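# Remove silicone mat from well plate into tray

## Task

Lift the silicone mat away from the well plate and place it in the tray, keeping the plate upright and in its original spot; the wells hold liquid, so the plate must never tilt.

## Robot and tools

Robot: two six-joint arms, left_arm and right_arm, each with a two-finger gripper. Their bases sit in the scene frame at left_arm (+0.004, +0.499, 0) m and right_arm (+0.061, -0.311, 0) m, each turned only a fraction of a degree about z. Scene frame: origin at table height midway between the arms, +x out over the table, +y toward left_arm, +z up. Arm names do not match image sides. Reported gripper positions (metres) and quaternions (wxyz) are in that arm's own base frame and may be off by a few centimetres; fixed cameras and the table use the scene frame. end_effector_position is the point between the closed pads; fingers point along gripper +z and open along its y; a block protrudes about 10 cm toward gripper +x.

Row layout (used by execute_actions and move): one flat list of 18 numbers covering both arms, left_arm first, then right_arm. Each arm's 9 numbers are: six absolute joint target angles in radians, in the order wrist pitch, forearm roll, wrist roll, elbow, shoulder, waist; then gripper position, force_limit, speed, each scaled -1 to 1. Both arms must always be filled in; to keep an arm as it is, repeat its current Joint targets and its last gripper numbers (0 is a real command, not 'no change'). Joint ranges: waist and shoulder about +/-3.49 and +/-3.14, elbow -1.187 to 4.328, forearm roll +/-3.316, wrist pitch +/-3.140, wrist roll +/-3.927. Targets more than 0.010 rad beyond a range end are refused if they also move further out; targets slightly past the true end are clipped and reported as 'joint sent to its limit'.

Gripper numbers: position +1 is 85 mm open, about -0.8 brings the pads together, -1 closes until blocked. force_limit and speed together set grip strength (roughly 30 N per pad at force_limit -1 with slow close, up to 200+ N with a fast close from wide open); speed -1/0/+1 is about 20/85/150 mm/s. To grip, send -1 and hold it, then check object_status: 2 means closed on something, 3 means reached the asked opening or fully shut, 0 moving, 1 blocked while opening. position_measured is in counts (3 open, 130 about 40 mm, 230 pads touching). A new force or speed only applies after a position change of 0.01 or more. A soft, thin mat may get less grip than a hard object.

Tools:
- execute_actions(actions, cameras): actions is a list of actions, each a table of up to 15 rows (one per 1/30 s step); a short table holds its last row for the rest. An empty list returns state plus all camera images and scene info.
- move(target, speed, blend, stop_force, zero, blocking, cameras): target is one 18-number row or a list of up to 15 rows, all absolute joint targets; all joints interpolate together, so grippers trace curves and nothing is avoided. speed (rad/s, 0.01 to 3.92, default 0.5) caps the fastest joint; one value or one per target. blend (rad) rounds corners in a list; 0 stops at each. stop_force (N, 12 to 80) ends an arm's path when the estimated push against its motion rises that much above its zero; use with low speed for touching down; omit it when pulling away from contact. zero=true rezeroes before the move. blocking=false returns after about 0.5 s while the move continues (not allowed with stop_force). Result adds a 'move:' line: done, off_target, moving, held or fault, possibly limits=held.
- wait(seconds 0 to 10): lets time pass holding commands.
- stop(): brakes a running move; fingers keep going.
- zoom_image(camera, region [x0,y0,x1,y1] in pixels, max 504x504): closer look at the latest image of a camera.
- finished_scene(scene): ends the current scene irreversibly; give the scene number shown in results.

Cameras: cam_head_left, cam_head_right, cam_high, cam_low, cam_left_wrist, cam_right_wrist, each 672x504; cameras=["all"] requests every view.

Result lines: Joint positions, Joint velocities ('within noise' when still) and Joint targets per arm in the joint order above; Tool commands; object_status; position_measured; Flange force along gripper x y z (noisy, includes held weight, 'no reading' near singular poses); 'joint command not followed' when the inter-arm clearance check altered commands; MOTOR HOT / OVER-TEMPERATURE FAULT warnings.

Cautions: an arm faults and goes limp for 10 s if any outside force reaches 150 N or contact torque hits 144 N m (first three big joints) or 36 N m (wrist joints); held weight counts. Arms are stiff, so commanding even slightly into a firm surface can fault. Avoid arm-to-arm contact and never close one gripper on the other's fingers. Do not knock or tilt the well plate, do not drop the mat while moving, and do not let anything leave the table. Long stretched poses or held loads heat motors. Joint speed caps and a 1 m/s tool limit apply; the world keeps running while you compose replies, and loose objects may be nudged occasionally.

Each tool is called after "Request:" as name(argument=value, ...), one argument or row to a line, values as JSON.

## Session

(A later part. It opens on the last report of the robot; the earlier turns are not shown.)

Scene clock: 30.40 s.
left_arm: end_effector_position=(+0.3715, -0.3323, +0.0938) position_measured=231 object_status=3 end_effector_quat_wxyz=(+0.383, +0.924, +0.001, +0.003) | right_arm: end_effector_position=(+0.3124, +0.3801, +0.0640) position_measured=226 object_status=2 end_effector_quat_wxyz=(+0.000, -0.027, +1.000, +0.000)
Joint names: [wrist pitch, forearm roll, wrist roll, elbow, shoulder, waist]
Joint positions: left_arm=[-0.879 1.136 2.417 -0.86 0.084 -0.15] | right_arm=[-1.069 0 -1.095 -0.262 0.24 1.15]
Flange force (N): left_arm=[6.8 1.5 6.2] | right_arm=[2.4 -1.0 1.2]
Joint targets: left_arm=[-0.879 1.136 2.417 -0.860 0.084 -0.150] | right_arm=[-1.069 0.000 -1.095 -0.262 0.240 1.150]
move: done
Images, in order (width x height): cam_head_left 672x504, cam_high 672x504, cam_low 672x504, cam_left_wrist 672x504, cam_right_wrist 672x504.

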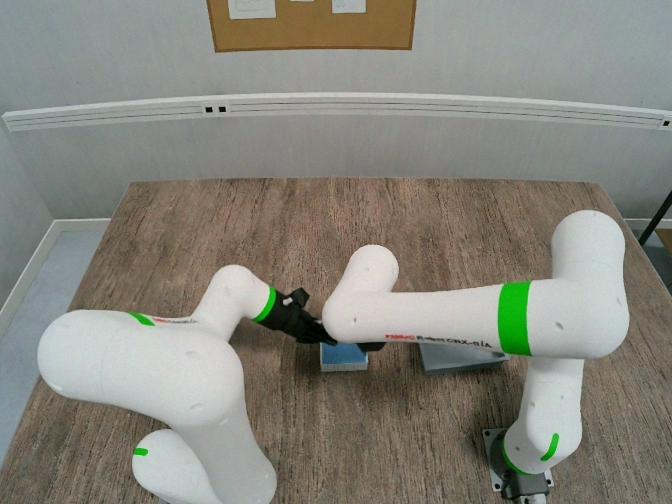

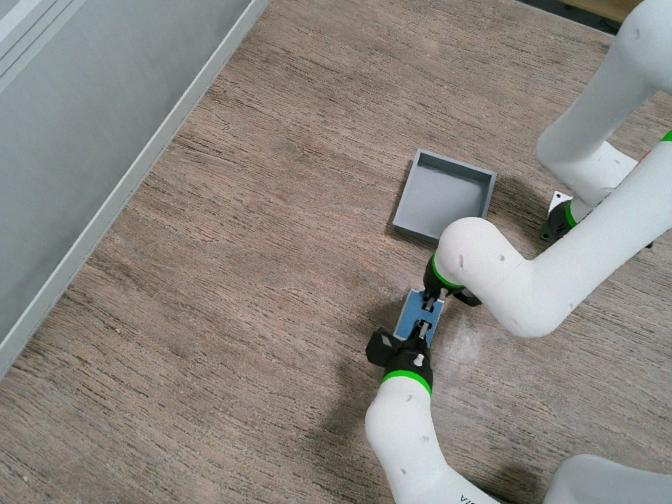

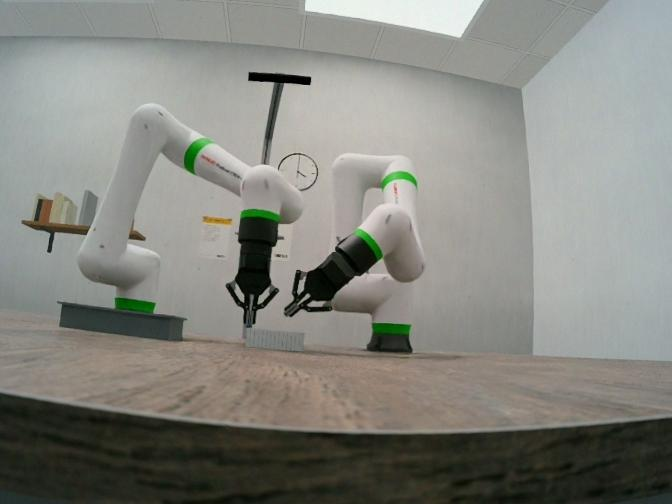

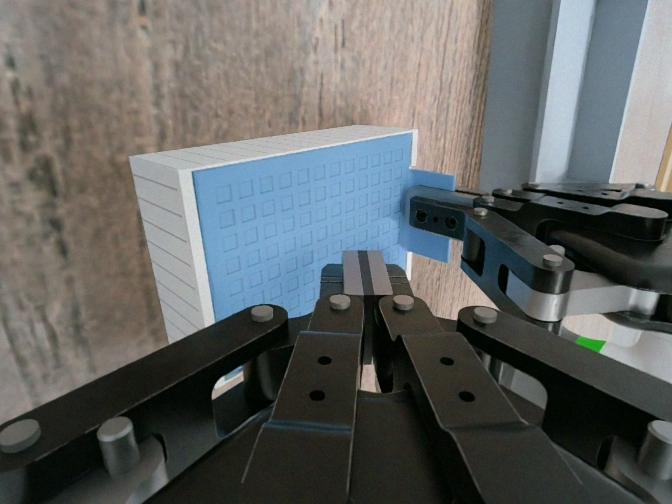

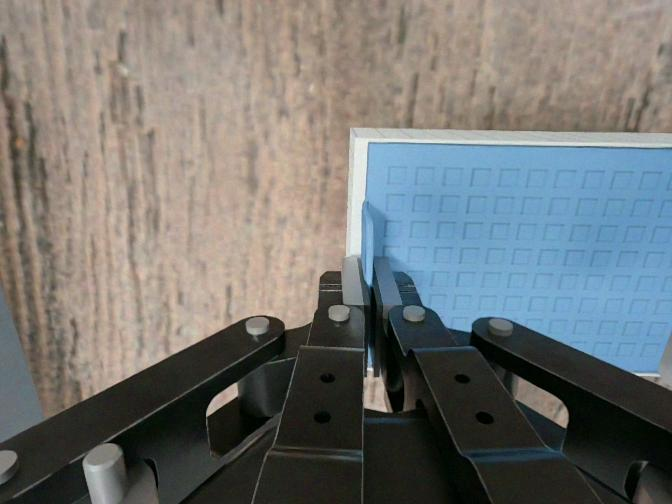

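Request:
move(
  target=[-0.8066,1.2775,2.2606,-0.9052,0.1748,-0.1955,-1,1,-1,-1.0690,0,-1.0953,-0.2616,0.2402,1.1503,-1,-1,-1],
  speed=0.08,
  stop_force=15,
  cameras=["cam_right_wrist","cam_low"],
)

Request:
zoom_image(
  camera="cam_low",
  region=[200, 230, 350, 370],
)

Scene clock: 33.03 s.
left_arm: end_effector_position=(+0.3717, -0.3329, +0.0589) position_measured=231 object_status=3 end_effector_quat_wxyz=(+0.383, +0.924, +0.001, +0.003) | right_arm: end_effector_position=(+0.3124, +0.3801, +0.0640) position_measured=226 object_status=2 end_effector_quat_wxyz=(+0.000, -0.027, +1.000, +0.000)
Joint names: [wrist pitch, forearm roll, wrist roll, elbow, shoulder, waist]
Joint positions: left_arm=[-0.824 1.244 2.298 -0.894 0.153 -0.185] | right_arm=[-1.069 0 -1.095 -0.262 0.24 1.15]
Flange force (N): left_arm=[0.0 26.2 -23.4] | right_arm=[2.5 -1.3 1.6]
Joint targets: left_arm=[-0.824 1.244 2.298 -0.894 0.153 -0.185] | right_arm=[-1.069 0.000 -1.095 -0.262 0.240 1.150]
move: contact (left_arm); left_arm: the wrist roll is farthest, 0.037 rad from its target
Images, in order (width x height): cam_low 672x504, cam_right_wrist 672x504.

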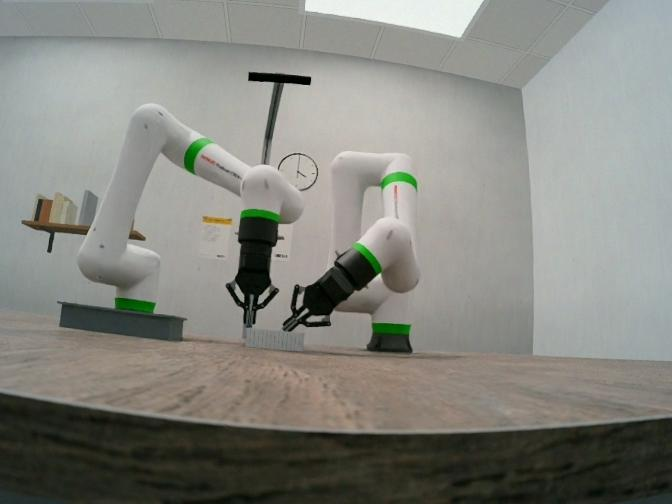

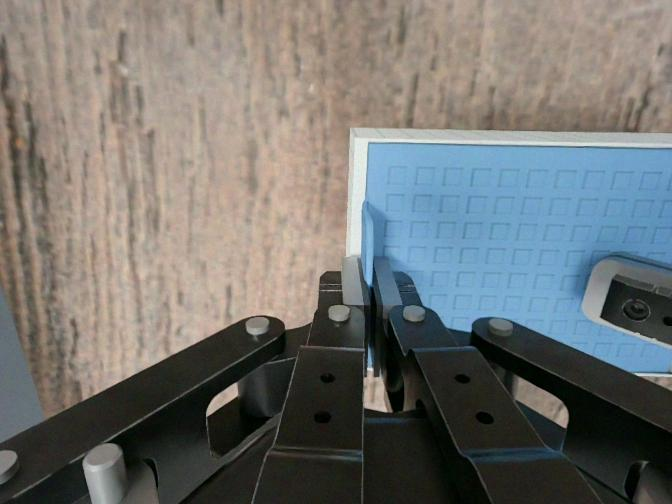

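Scaled by 3.360 from the camera's 672x504 image, which has a finer 960x720 frame.

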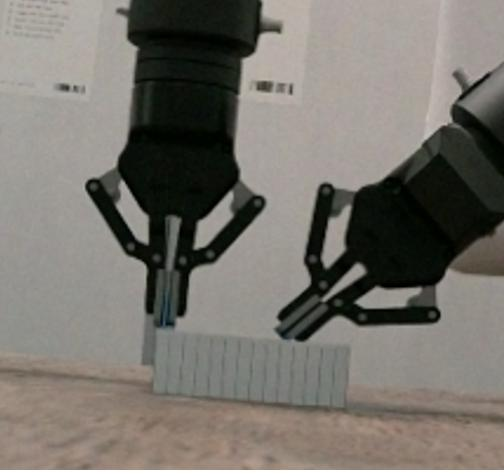

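Request:
move(
  target=[-0.824,1.244,2.298,-0.894,0.153,-0.185,-1,1,-1,-1.1346,0,-1.1065,-0.2046,0.2316,1.1615,-1,-1,-1],
  speed=0.06,
  cameras=["cam_right_wrist","cam_low"],
)

Request:
zoom_image(
  camera="cam_low",
  region=[200, 230, 350, 370],
)

Scene clock: 34.67 s.
left_arm: end_effector_position=(+0.3717, -0.3329, +0.0589) position_measured=231 object_status=3 end_effector_quat_wxyz=(+0.383, +0.924, +0.001, +0.003) | right_arm: end_effector_position=(+0.3118, +0.3921, +0.0900) position_measured=226 object_status=2 end_effector_quat_wxyz=(+0.000, -0.027, +1.000, +0.000)
Joint names: [wrist pitch, forearm roll, wrist roll, elbow, shoulder, waist]
Joint positions: left_arm=[-0.824 1.244 2.298 -0.894 0.153 -0.185] | right_arm=[-1.135 0 -1.106 -0.205 0.232 1.161]
Flange force (N): left_arm=[-0.8 26.8 -23.7] | right_arm=[2.3 0.0 5.9]
Joint targets: left_arm=[-0.824 1.244 2.298 -0.894 0.153 -0.185] | right_arm=[-1.135 0.000 -1.107 -0.205 0.232 1.162]
move: done
Images, in order (width x height): cam_low 672x504, cam_right_wrist 672x504.

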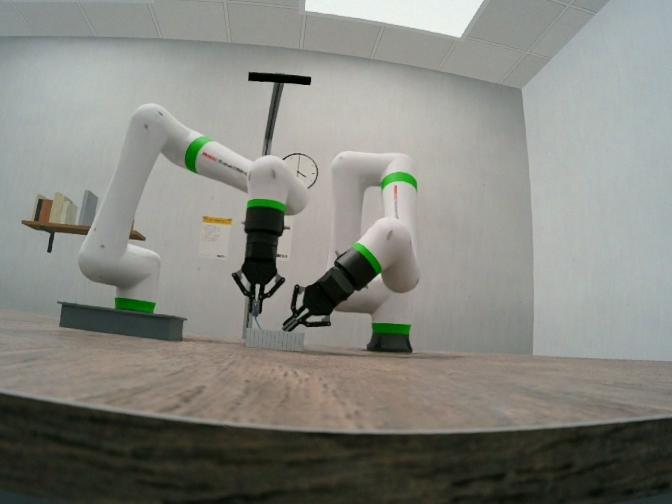

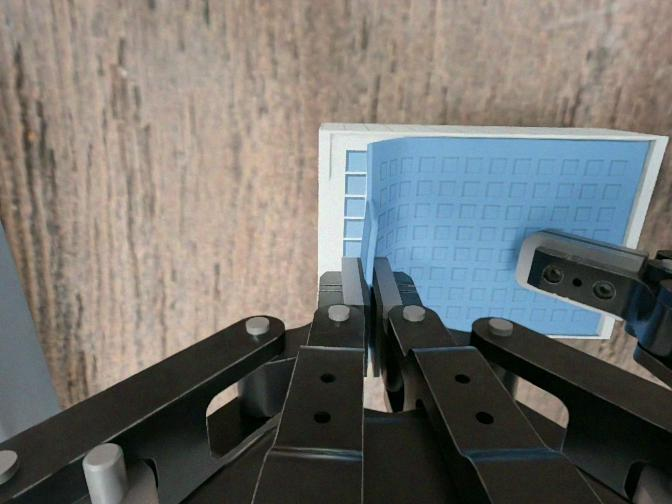

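Scaled by 3.360 from the camera's 672x504 image, which has a finer 960x720 frame.

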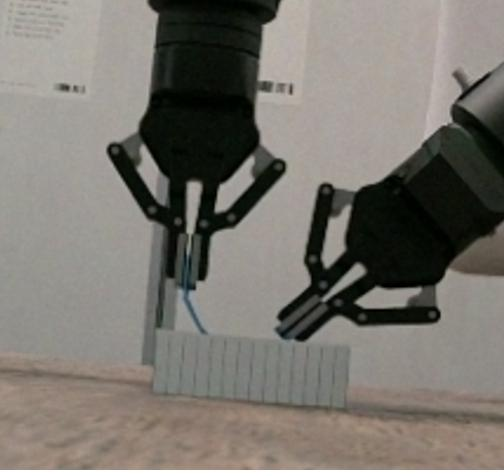

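Request:
move(
  target=[-0.824,1.244,2.298,-0.894,0.153,-0.185,-1,1,-1,-1.2732,0,-1.1065,-0.1192,0.1784,1.1615,-1,-1,-1],
  speed=0.08,
  cameras=["cam_right_wrist","cam_low"],
)

Request:
zoom_image(
  camera="cam_low",
  region=[200, 230, 350, 370],
)

Scene clock: 37.00 s.
left_arm: end_effector_position=(+0.3717, -0.3329, +0.0589) position_measured=231 object_status=3 end_effector_quat_wxyz=(+0.383, +0.924, +0.001, +0.003) | right_arm: end_effector_position=(+0.3118, +0.3922, +0.1501) position_measured=226 object_status=2 end_effector_quat_wxyz=(+0.000, -0.027, +1.000, +0.000)
Joint names: [wrist pitch, forearm roll, wrist roll, elbow, shoulder, waist]
Joint positions: left_arm=[-0.824 1.244 2.298 -0.894 0.153 -0.185] | right_arm=[-1.273 0 -1.107 -0.119 0.178 1.162]
Flange force (N): left_arm=[3.1 48.6 -14.5] | right_arm=[1.5 17.0 27.4]
Joint targets: left_arm=[-0.824 1.244 2.298 -0.894 0.153 -0.185] | right_arm=[-1.273 0.000 -1.107 -0.119 0.178 1.162]
move: done
Images, in order (width x height): cam_low 672x504, cam_right_wrist 672x504.

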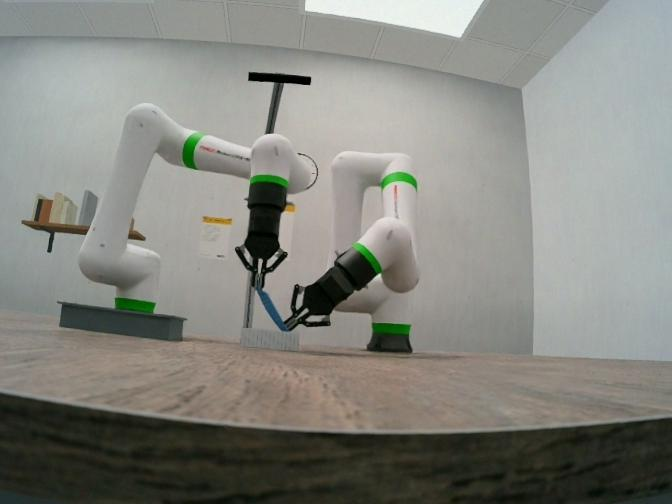

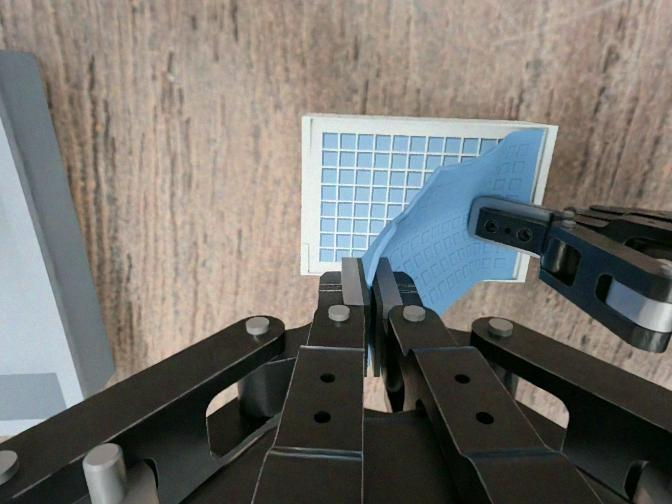

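Scaled by 3.360 from the camera's 672x504 image, which has a finer 960x720 frame.

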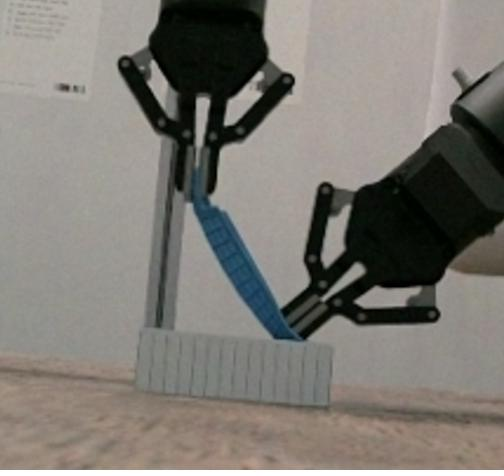

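Request:
move(
  target=[-0.824,1.244,2.298,-0.894,0.153,-0.185,-1,1,-1,-1.3063,0,-1.1311,-0.0412,0.2233,1.1861,-1,-1,-1],
  speed=0.08,
  cameras=["cam_right_wrist","cam_low"],
)

Request:
zoom_image(
  camera="cam_low",
  region=[200, 230, 350, 370],
)

Scene clock: 39.37 s.
left_arm: end_effector_position=(+0.3717, -0.3329, +0.0589) position_measured=231 object_status=3 end_effector_quat_wxyz=(+0.383, +0.924, +0.001, +0.003) | right_arm: end_effector_position=(+0.3103, +0.4201, +0.1600) position_measured=226 object_status=2 end_effector_quat_wxyz=(+0.000, -0.027, +1.000, +0.000)
Joint names: [wrist pitch, forearm roll, wrist roll, elbow, shoulder, waist]
Joint positions: left_arm=[-0.824 1.244 2.298 -0.894 0.153 -0.185] | right_arm=[-1.306 0 -1.131 -0.041 0.223 1.186]
Flange force (N): left_arm=[1.8 44.3 -18.3] | right_arm=[1.6 5.7 23.8]
Joint targets: left_arm=[-0.824 1.244 2.298 -0.894 0.153 -0.185] | right_arm=[-1.306 0.000 -1.131 -0.041 0.223 1.186]
move: done
Images, in order (width x height): cam_low 672x504, cam_right_wrist 672x504.

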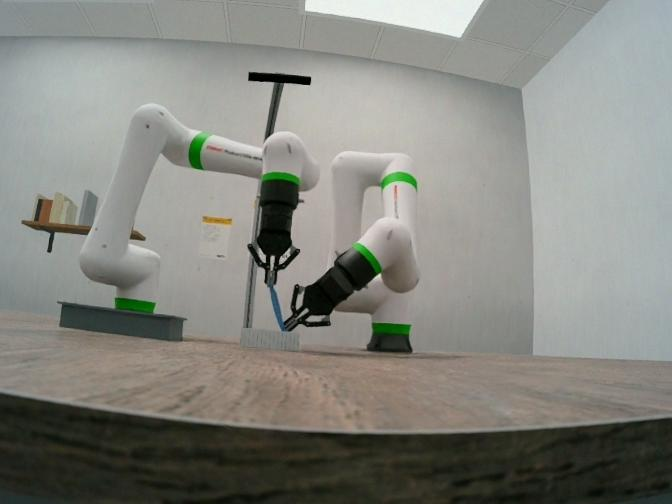

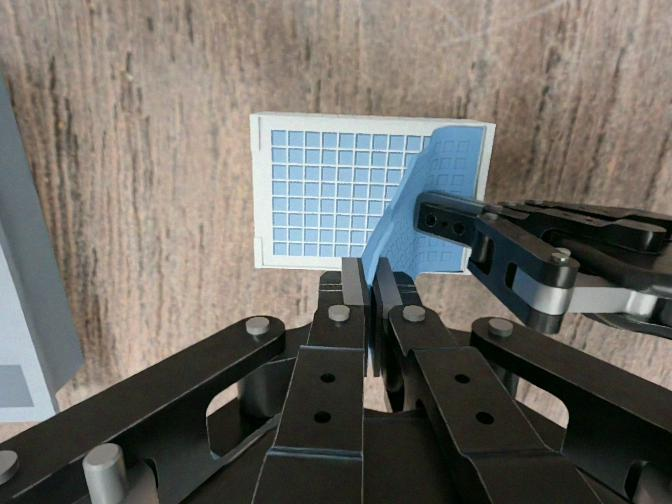

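Scaled by 3.360 from the camera's 672x504 image, which has a finer 960x720 frame.

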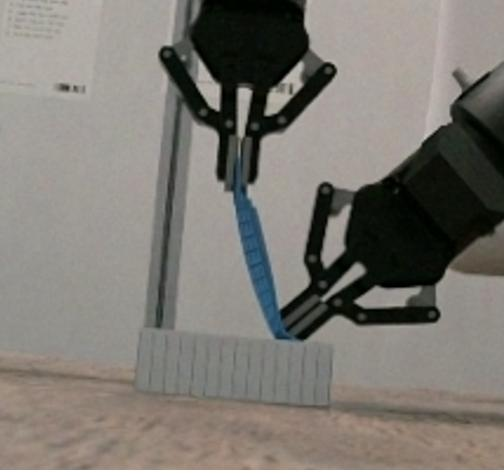

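Request:
move(
  target=[-0.8264,1.2394,2.303,-0.8925,0.150,-0.1835,-1,1,-1,-1.3063,0,-1.1311,-0.0412,0.2233,1.1861,-1,-1,-1],
  speed=0.02,
  cameras=["cam_right_wrist","cam_low"],
)

Request:
zoom_image(
  camera="cam_low",
  region=[200, 230, 350, 370],
)

Scene clock: 40.23 s.
left_arm: end_effector_position=(+0.3718, -0.3330, +0.0605) position_measured=231 object_status=3 end_effector_quat_wxyz=(+0.384, +0.924, +0.001, +0.003) | right_arm: end_effector_position=(+0.3103, +0.4201, +0.1600) position_measured=226 object_status=2 end_effector_quat_wxyz=(+0.000, -0.028, +1.000, +0.000)
Joint names: [wrist pitch, forearm roll, wrist roll, elbow, shoulder, waist]
Joint positions: left_arm=[-0.826 1.239 2.303 -0.893 0.15 -0.183] | right_arm=[-1.306 0 -1.131 -0.041 0.223 1.186]
Flange force (N): left_arm=[4.2 22.3 -9.5] | right_arm=[2.2 4.8 21.0]
Joint targets: left_arm=[-0.826 1.239 2.303 -0.892 0.150 -0.183] | right_arm=[-1.306 0.000 -1.131 -0.041 0.223 1.186]
move: done
Images, in order (width x height): cam_low 672x504, cam_right_wrist 672x504.

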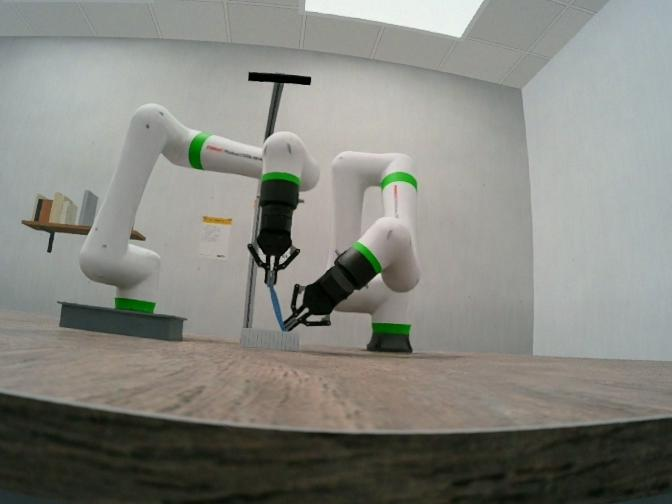

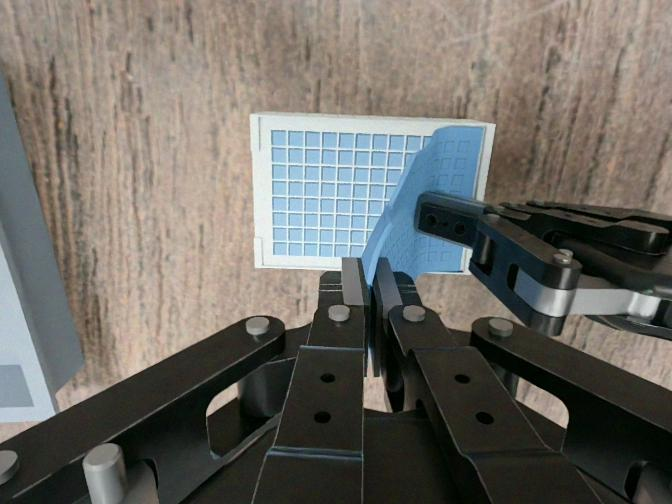

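Scaled by 3.360 from the camera's 672x504 image, which has a finer 960x720 frame.

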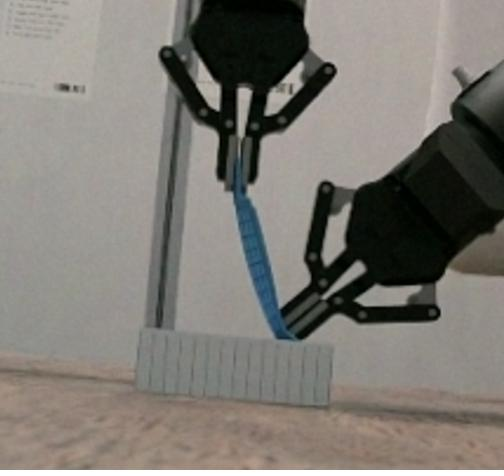

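Request:
move(
  target=[-0.8281,1.2361,2.3065,-0.8915,0.148,-0.1825,-1,1,-1,-1.3063,0,-1.1311,-0.0412,0.2233,1.1861,-1,-1,-1],
  speed=0.02,
  cameras=["cam_right_wrist","cam_low"],
)

Request:
zoom_image(
  camera="cam_low",
  region=[200, 230, 350, 370],
)

Scene clock: 41.07 s.
left_arm: end_effector_position=(+0.3718, -0.3330, +0.0616) position_measured=231 object_status=3 end_effector_quat_wxyz=(+0.384, +0.923, +0.001, +0.003) | right_arm: end_effector_position=(+0.3103, +0.4201, +0.1601) position_measured=226 object_status=2 end_effector_quat_wxyz=(+0.000, -0.028, +1.000, +0.000)
Joint names: [wrist pitch, forearm roll, wrist roll, elbow, shoulder, waist]
Joint positions: left_arm=[-0.828 1.236 2.306 -0.892 0.148 -0.183] | right_arm=[-1.306 0 -1.131 -0.041 0.223 1.186]
Flange force (N): left_arm=[6.9 1.2 7.2] | right_arm=[2.0 -1.5 3.4]
Joint targets: left_arm=[-0.828 1.236 2.306 -0.891 0.148 -0.182] | right_arm=[-1.306 0.000 -1.131 -0.041 0.223 1.186]
move: done
Images, in order (width x height): cam_low 672x504, cam_right_wrist 672x504.

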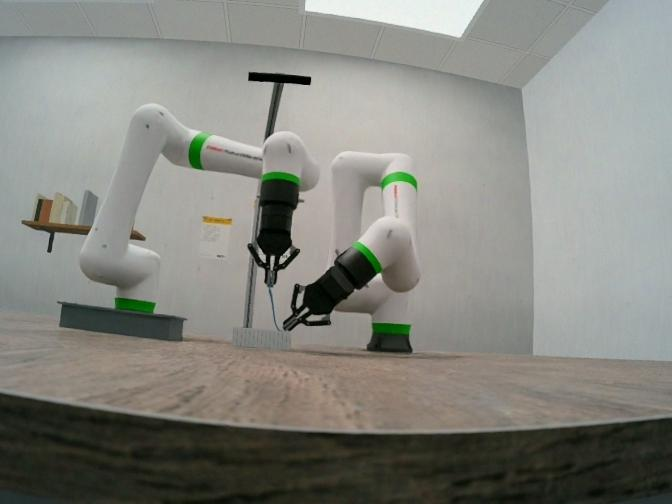

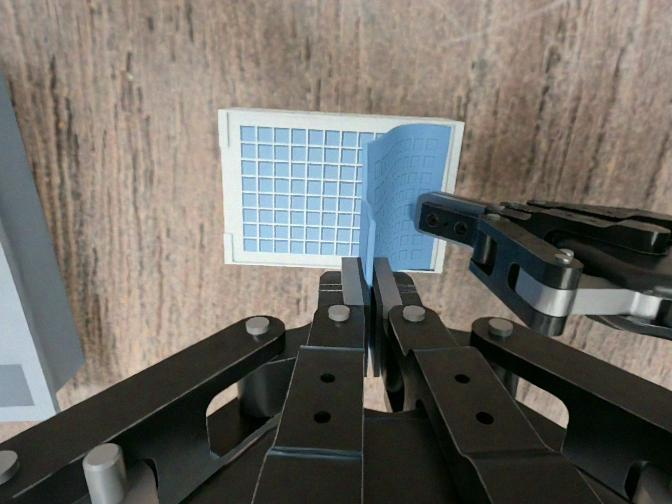

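Scaled by 3.360 from the camera's 672x504 image, which has a finer 960x720 frame.

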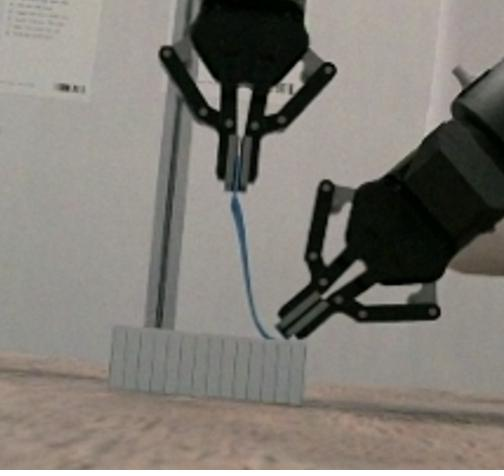

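Request:
move(
  target=[
    [-0.8264,1.2394,2.303,-0.8925,0.150,-0.1835,-1,1,-1,-1.3063,0,-1.1311,-0.0412,0.2233,1.1861,-1,-1,-1],
    [-0.8264,1.2394,2.303,-0.8925,0.150,-0.1835,-1,1,-1,-1.3715,0,-1.1474,0.0483,0.2476,1.2024,-1,-1,-1],
  ],
  speed=[0.02,0.08],
  cameras=["cam_right_wrist","cam_low"],
)

Request:
zoom_image(
  camera="cam_low",
  region=[200, 230, 350, 370],
)

Scene clock: 43.53 s.
left_arm: end_effector_position=(+0.3718, -0.3330, +0.0605) position_measured=231 object_status=3 end_effector_quat_wxyz=(+0.384, +0.924, +0.001, +0.003) | right_arm: end_effector_position=(+0.3092, +0.4401, +0.1850) position_measured=226 object_status=2 end_effector_quat_wxyz=(+0.000, -0.027, +1.000, +0.000)
Joint names: [wrist pitch, forearm roll, wrist roll, elbow, shoulder, waist]
Joint positions: left_arm=[-0.826 1.239 2.303 -0.893 0.15 -0.184] | right_arm=[-1.371 0 -1.147 0.048 0.248 1.202]
Flange force (N): left_arm=[6.2 7.3 1.1] | right_arm=[2.3 -2.1 2.7]
Joint targets: left_arm=[-0.826 1.239 2.303 -0.892 0.150 -0.183] | right_arm=[-1.371 0.000 -1.147 0.048 0.248 1.202]
move: done
Images, in order (width x height): cam_low 672x504, cam_right_wrist 672x504.

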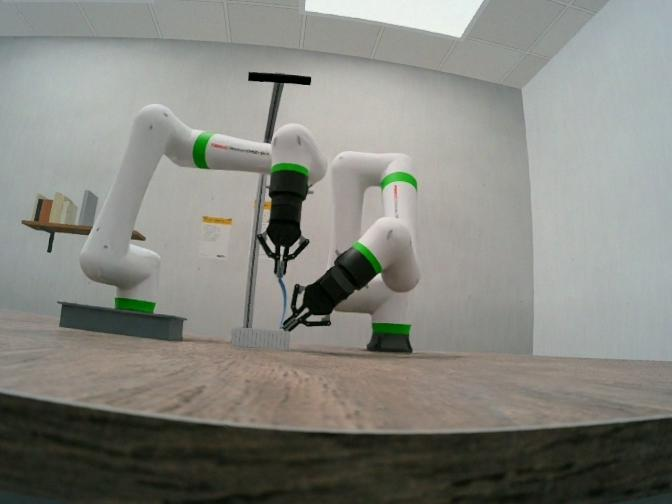

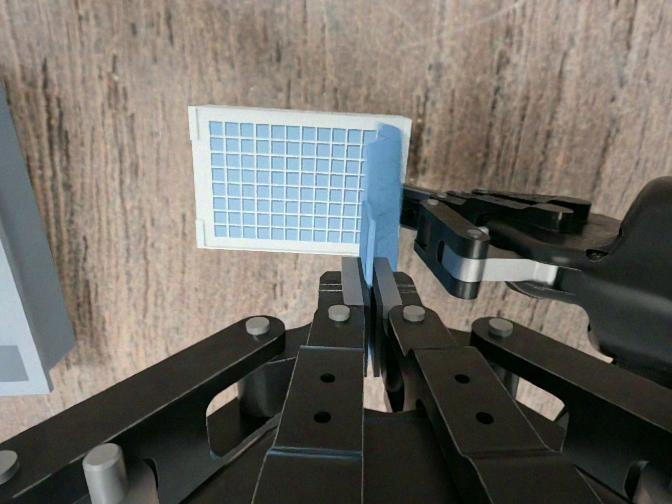

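Scaled by 3.360 from the camera's 672x504 image, which has a finer 960x720 frame.

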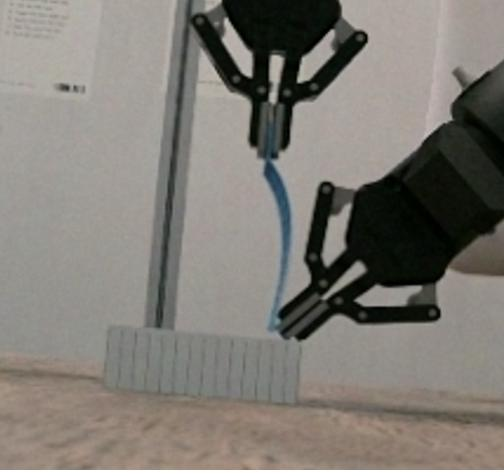

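Request:
move(
  target=[-0.8264,1.2394,2.303,-0.8925,0.150,-0.1835,-1,1,-1,-1.4623,0,-1.1474,0.1240,0.2325,1.2024,-1,-1,-1],
  speed=0.08,
  cameras=["cam_right_wrist","cam_low"],
)

Request:
zoom_image(
  camera="cam_low",
  region=[200, 230, 350, 370],
)

Scene clock: 48.07 s.
left_arm: end_effector_position=(+0.3718, -0.3330, +0.0605) position_measured=231 object_status=3 end_effector_quat_wxyz=(+0.384, +0.924, +0.001, +0.003) | right_arm: end_effector_position=(+0.3092, +0.4401, +0.2250) position_measured=226 object_status=2 end_effector_quat_wxyz=(+0.000, -0.027, +1.000, +0.000)
Joint names: [wrist pitch, forearm roll, wrist roll, elbow, shoulder, waist]
Joint positions: left_arm=[-0.826 1.239 2.303 -0.892 0.15 -0.184] | right_arm=[-1.462 0 -1.147 0.124 0.232 1.202]
Flange force (N): left_arm=[5.8 7.0 2.2] | right_arm=[2.5 -2.2 2.8]
Joint targets: left_arm=[-0.826 1.239 2.303 -0.892 0.150 -0.183] | right_arm=[-1.462 0.000 -1.147 0.124 0.233 1.202]
move: done
Images, in order (width x height): cam_low 672x504, cam_right_wrist 672x504.

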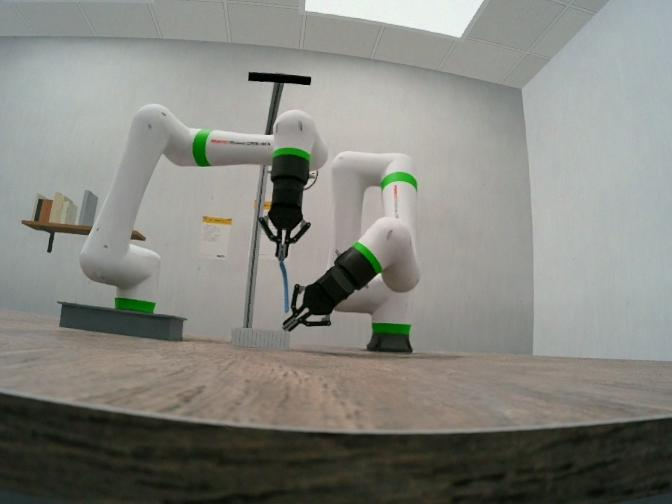

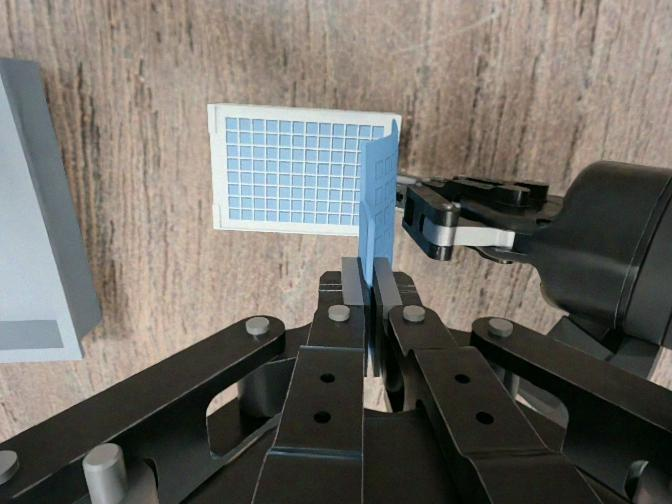

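Scaled by 3.360 from the camera's 672x504 image, which has a finer 960x720 frame.

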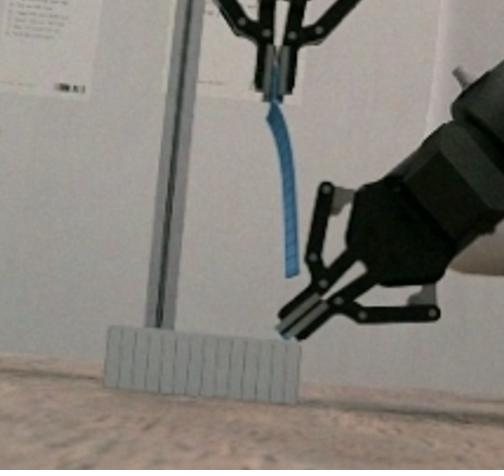

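Request:
move(
  target=[
    [-0.8788,1.1356,2.417,-0.8597,0.0836,-0.1505,-1,1,-1,-1.5484,0,-0.5988,-0.2748,-0.2524,0.6538,-1,-1,-1],
    [-0.8788,1.1356,2.417,-0.6,-0.05,0.4,-1,1,-1,-1.3172,0,-0.5988,-0.4718,-0.2182,0.6538,-1,-1,-1],
  ],
  speed=[0.4,0.4],
  cameras=["cam_right_wrist","cam_low","cam_high","cam_head_left"],
)

Request:
zoom_image(
  camera="cam_low",
  region=[20, 230, 320, 370],
)

Scene clock: 52.23 s.
left_arm: end_effector_position=(+0.5895, -0.0471, +0.2796) position_measured=231 object_status=3 end_effector_quat_wxyz=(+0.338, +0.880, +0.173, +0.284) | right_arm: end_effector_position=(+0.3390, +0.0960, +0.1650) position_measured=226 object_status=2 end_effector_quat_wxyz=(+0.000, -0.027, +1.000, +0.000)
Joint names: [wrist pitch, forearm roll, wrist roll, elbow, shoulder, waist]
Joint positions: left_arm=[-0.879 1.136 2.417 -0.6 -0.05 0.4] | right_arm=[-1.317 0 -0.599 -0.472 -0.218 0.654]
Flange force (N): left_arm=[6.7 2.4 6.5] | right_arm=[4.2 -0.2 2.4]
Joint targets: left_arm=[-0.879 1.136 2.417 -0.600 -0.050 0.400] | right_arm=[-1.317 0.000 -0.599 -0.472 -0.218 0.654]
move: done
Images, in order (width x height): cam_head_left 672x504, cam_high 672x504, cam_low 672x504, cam_right_wrist 672x504.

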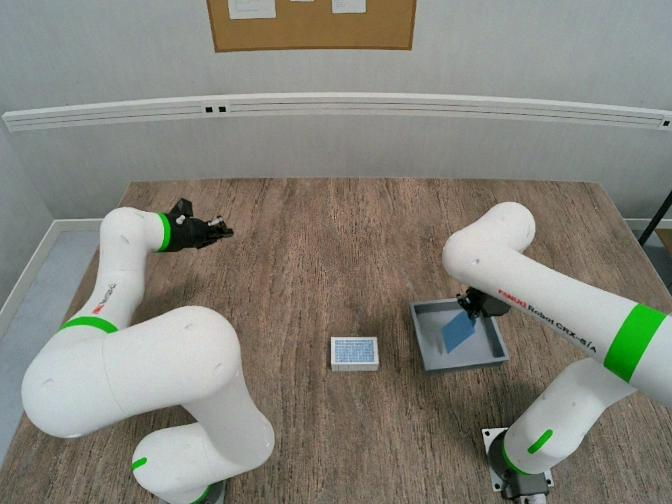

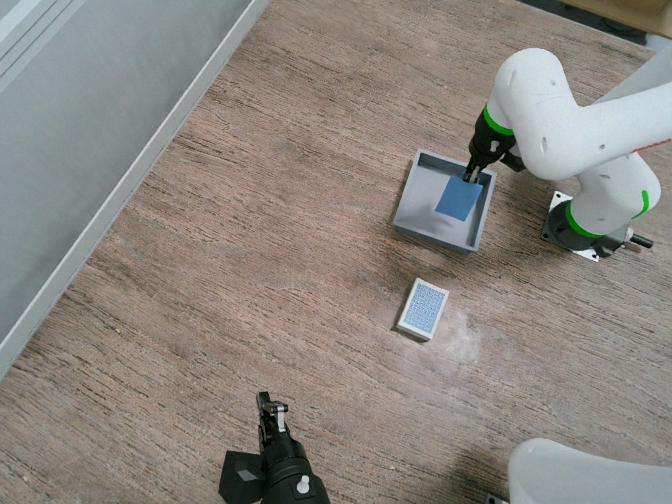

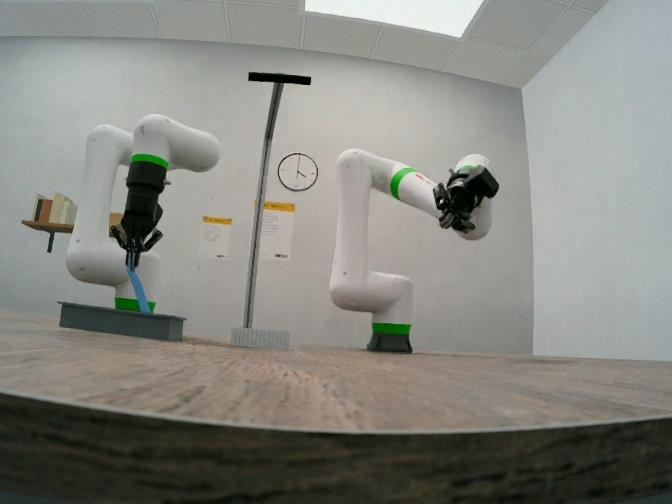

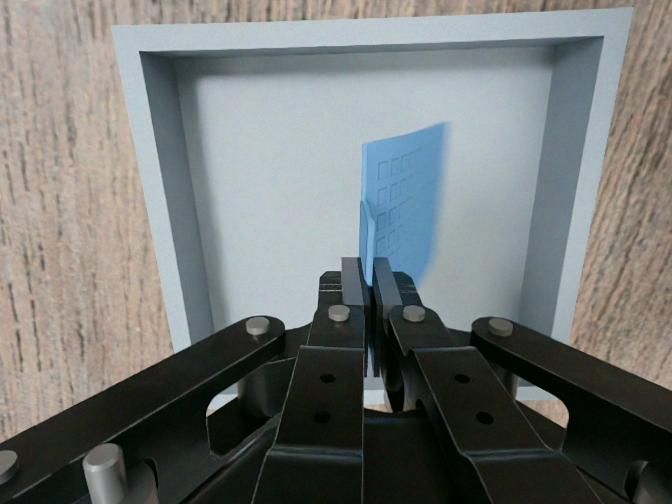

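Scaled by 1.680 from the camera's 672x504 image, which has a finer 960x720 frame.

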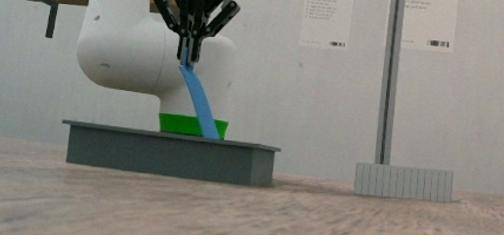

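Request:
move(
  target=[-0.8788,1.1356,2.417,-0.6,-0.05,0.4,-1,1,-1,-1.1062,0,-0.5362,-0.6199,-0.1553,0.5912,-1,-1,-1],
  speed=0.2,
  cameras=["cam_right_wrist"],
)

Scene clock: 53.80 s.
left_arm: end_effector_position=(+0.5895, -0.0471, +0.2796) position_measured=231 object_status=3 end_effector_quat_wxyz=(+0.338, +0.880, +0.173, +0.284) | right_arm: end_effector_position=(+0.3390, +0.0710, +0.0850) position_measured=226 object_status=2 end_effector_quat_wxyz=(+0.000, -0.027, +1.000, +0.000)
Joint names: [wrist pitch, forearm roll, wrist roll, elbow, shoulder, waist]
Joint positions: left_arm=[-0.879 1.136 2.417 -0.6 -0.05 0.4] | right_arm=[-1.106 0 -0.536 -0.62 -0.155 0.591]
Flange force (N): left_arm=[6.7 2.4 6.4] | right_arm=[4.7 0.1 1.6]
Joint targets: left_arm=[-0.879 1.136 2.417 -0.600 -0.050 0.400] | right_arm=[-1.106 0.000 -0.536 -0.620 -0.155 0.591]
move: done
Images, in order (width x height): cam_right_wrist 672x504.

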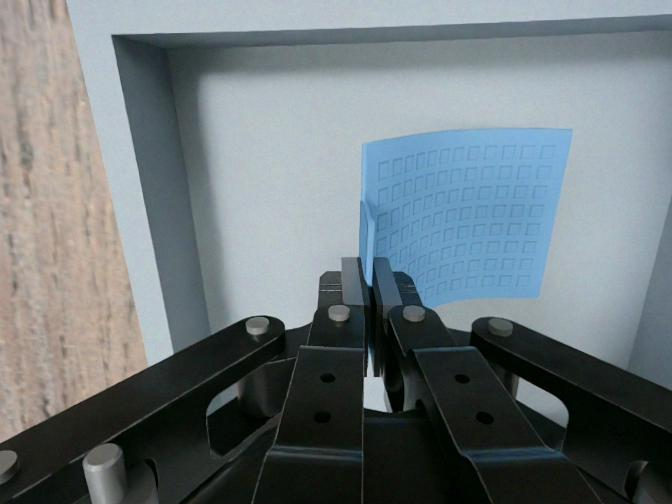

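Request:
move(
  target=[
    [-0.8788,1.1356,2.417,-0.6,-0.05,0.4,-1,1,-1,-1.0198,0,-0.5362,-0.6618,-0.1108,0.5912,-1,-1,-1],
    [-0.8788,1.1356,2.417,-0.6,-0.05,0.4,-1,1,-1,-1.0198,0,-0.5362,-0.6618,-0.1108,0.5912,0,-1,-1],
    [-0.8788,1.1356,2.417,-0.6,-0.05,0.4,-1,1,-1,-1.3172,0,-0.5988,-0.4718,-0.2182,0.6538,0,-1,-1],
  ],
  speed=[0.15,0.15,0.25],
  cameras=["cam_right_wrist","cam_low","cam_head_left","cam_head_right"],
)

Request:
zoom_image(
  camera="cam_low",
  region=[200, 290, 350, 370],
)

Request:
zoom_image(
  camera="cam_head_left",
  region=[290, 310, 410, 400],
)

Request:
zoom_image(
  camera="cam_head_right",
  region=[310, 310, 430, 400],
)

Scene clock: 58.67 s.
left_arm: end_effector_position=(+0.5895, -0.0471, +0.2796) position_measured=231 object_status=3 end_effector_quat_wxyz=(+0.338, +0.880, +0.173, +0.284) | right_arm: end_effector_position=(+0.3390, +0.0960, +0.1650) position_measured=128 object_status=3 end_effector_quat_wxyz=(+0.000, -0.027, +1.000, +0.000)
Joint names: [wrist pitch, forearm roll, wrist roll, elbow, shoulder, waist]
Joint positions: left_arm=[-0.879 1.136 2.417 -0.6 -0.05 0.4] | right_arm=[-1.317 0 -0.599 -0.472 -0.218 0.654]
Flange force (N): left_arm=[6.8 2.0 6.7] | right_arm=[4.0 -0.2 2.2]
Joint targets: left_arm=[-0.879 1.136 2.417 -0.600 -0.050 0.400] | right_arm=[-1.317 0.000 -0.599 -0.472 -0.218 0.654]
move: done
Images, in order (width x height): cam_head_left 672x504, cam_head_right 672x504, cam_low 672x504, cam_right_wrist 672x504.

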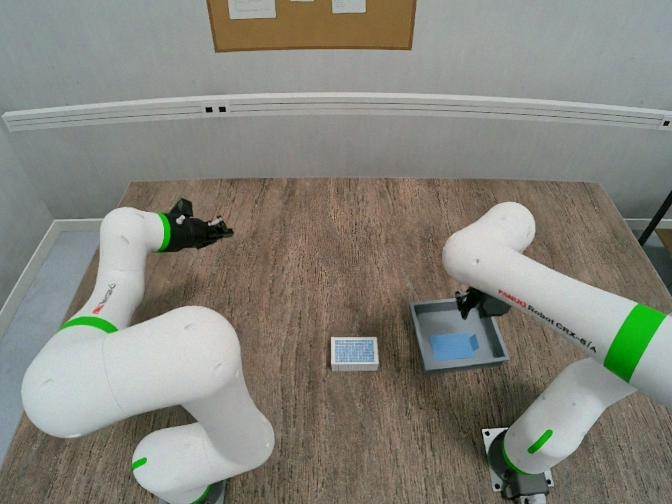

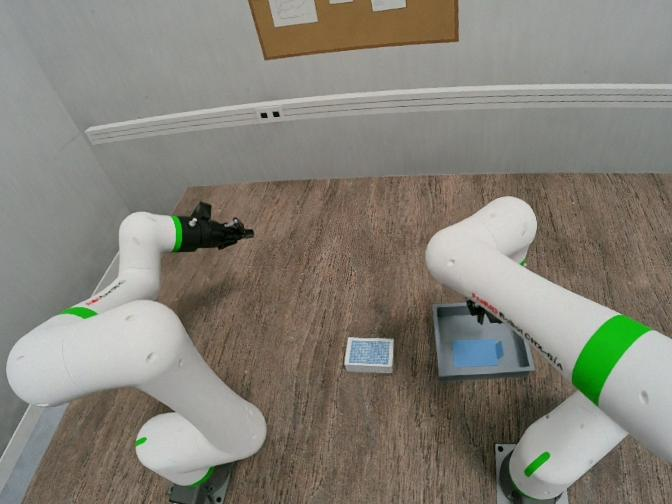

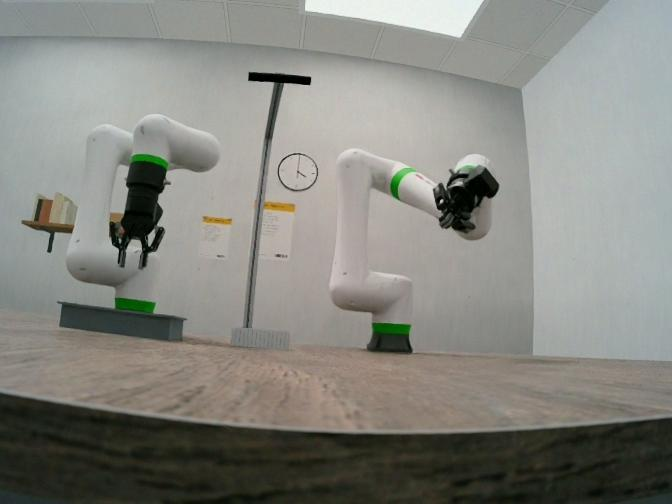

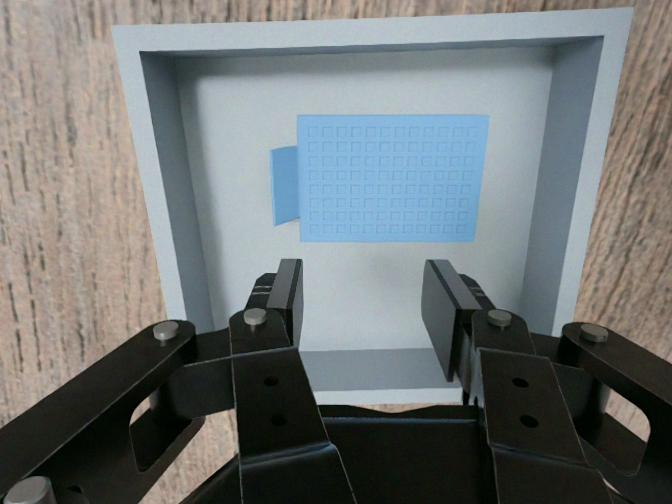

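Scaled by 3.360 from the camera's 672x504 image, which has a finer 960x720 frame.

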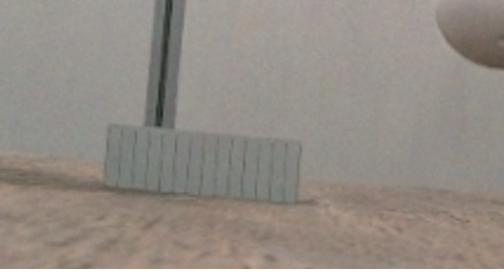

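Scaled by 4.200 from the camera's 672x504 image, which has a finer 960x720 frame.

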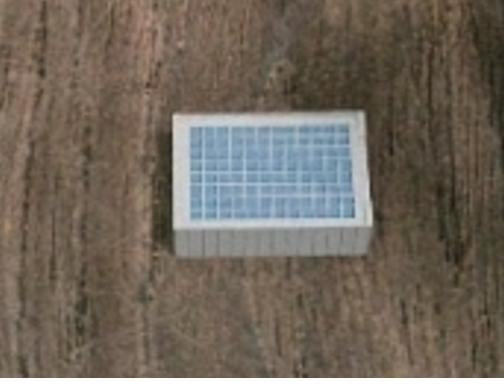

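Scaled by 4.200 from the camera's 672x504 image, which has a finer 960x720 frame.

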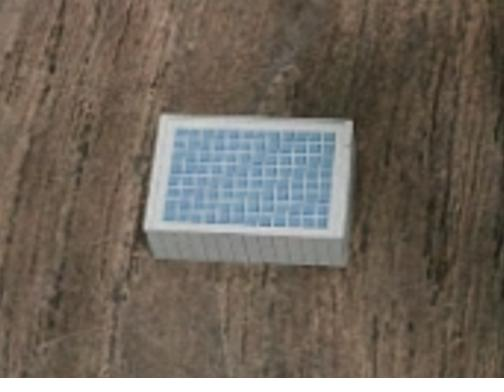

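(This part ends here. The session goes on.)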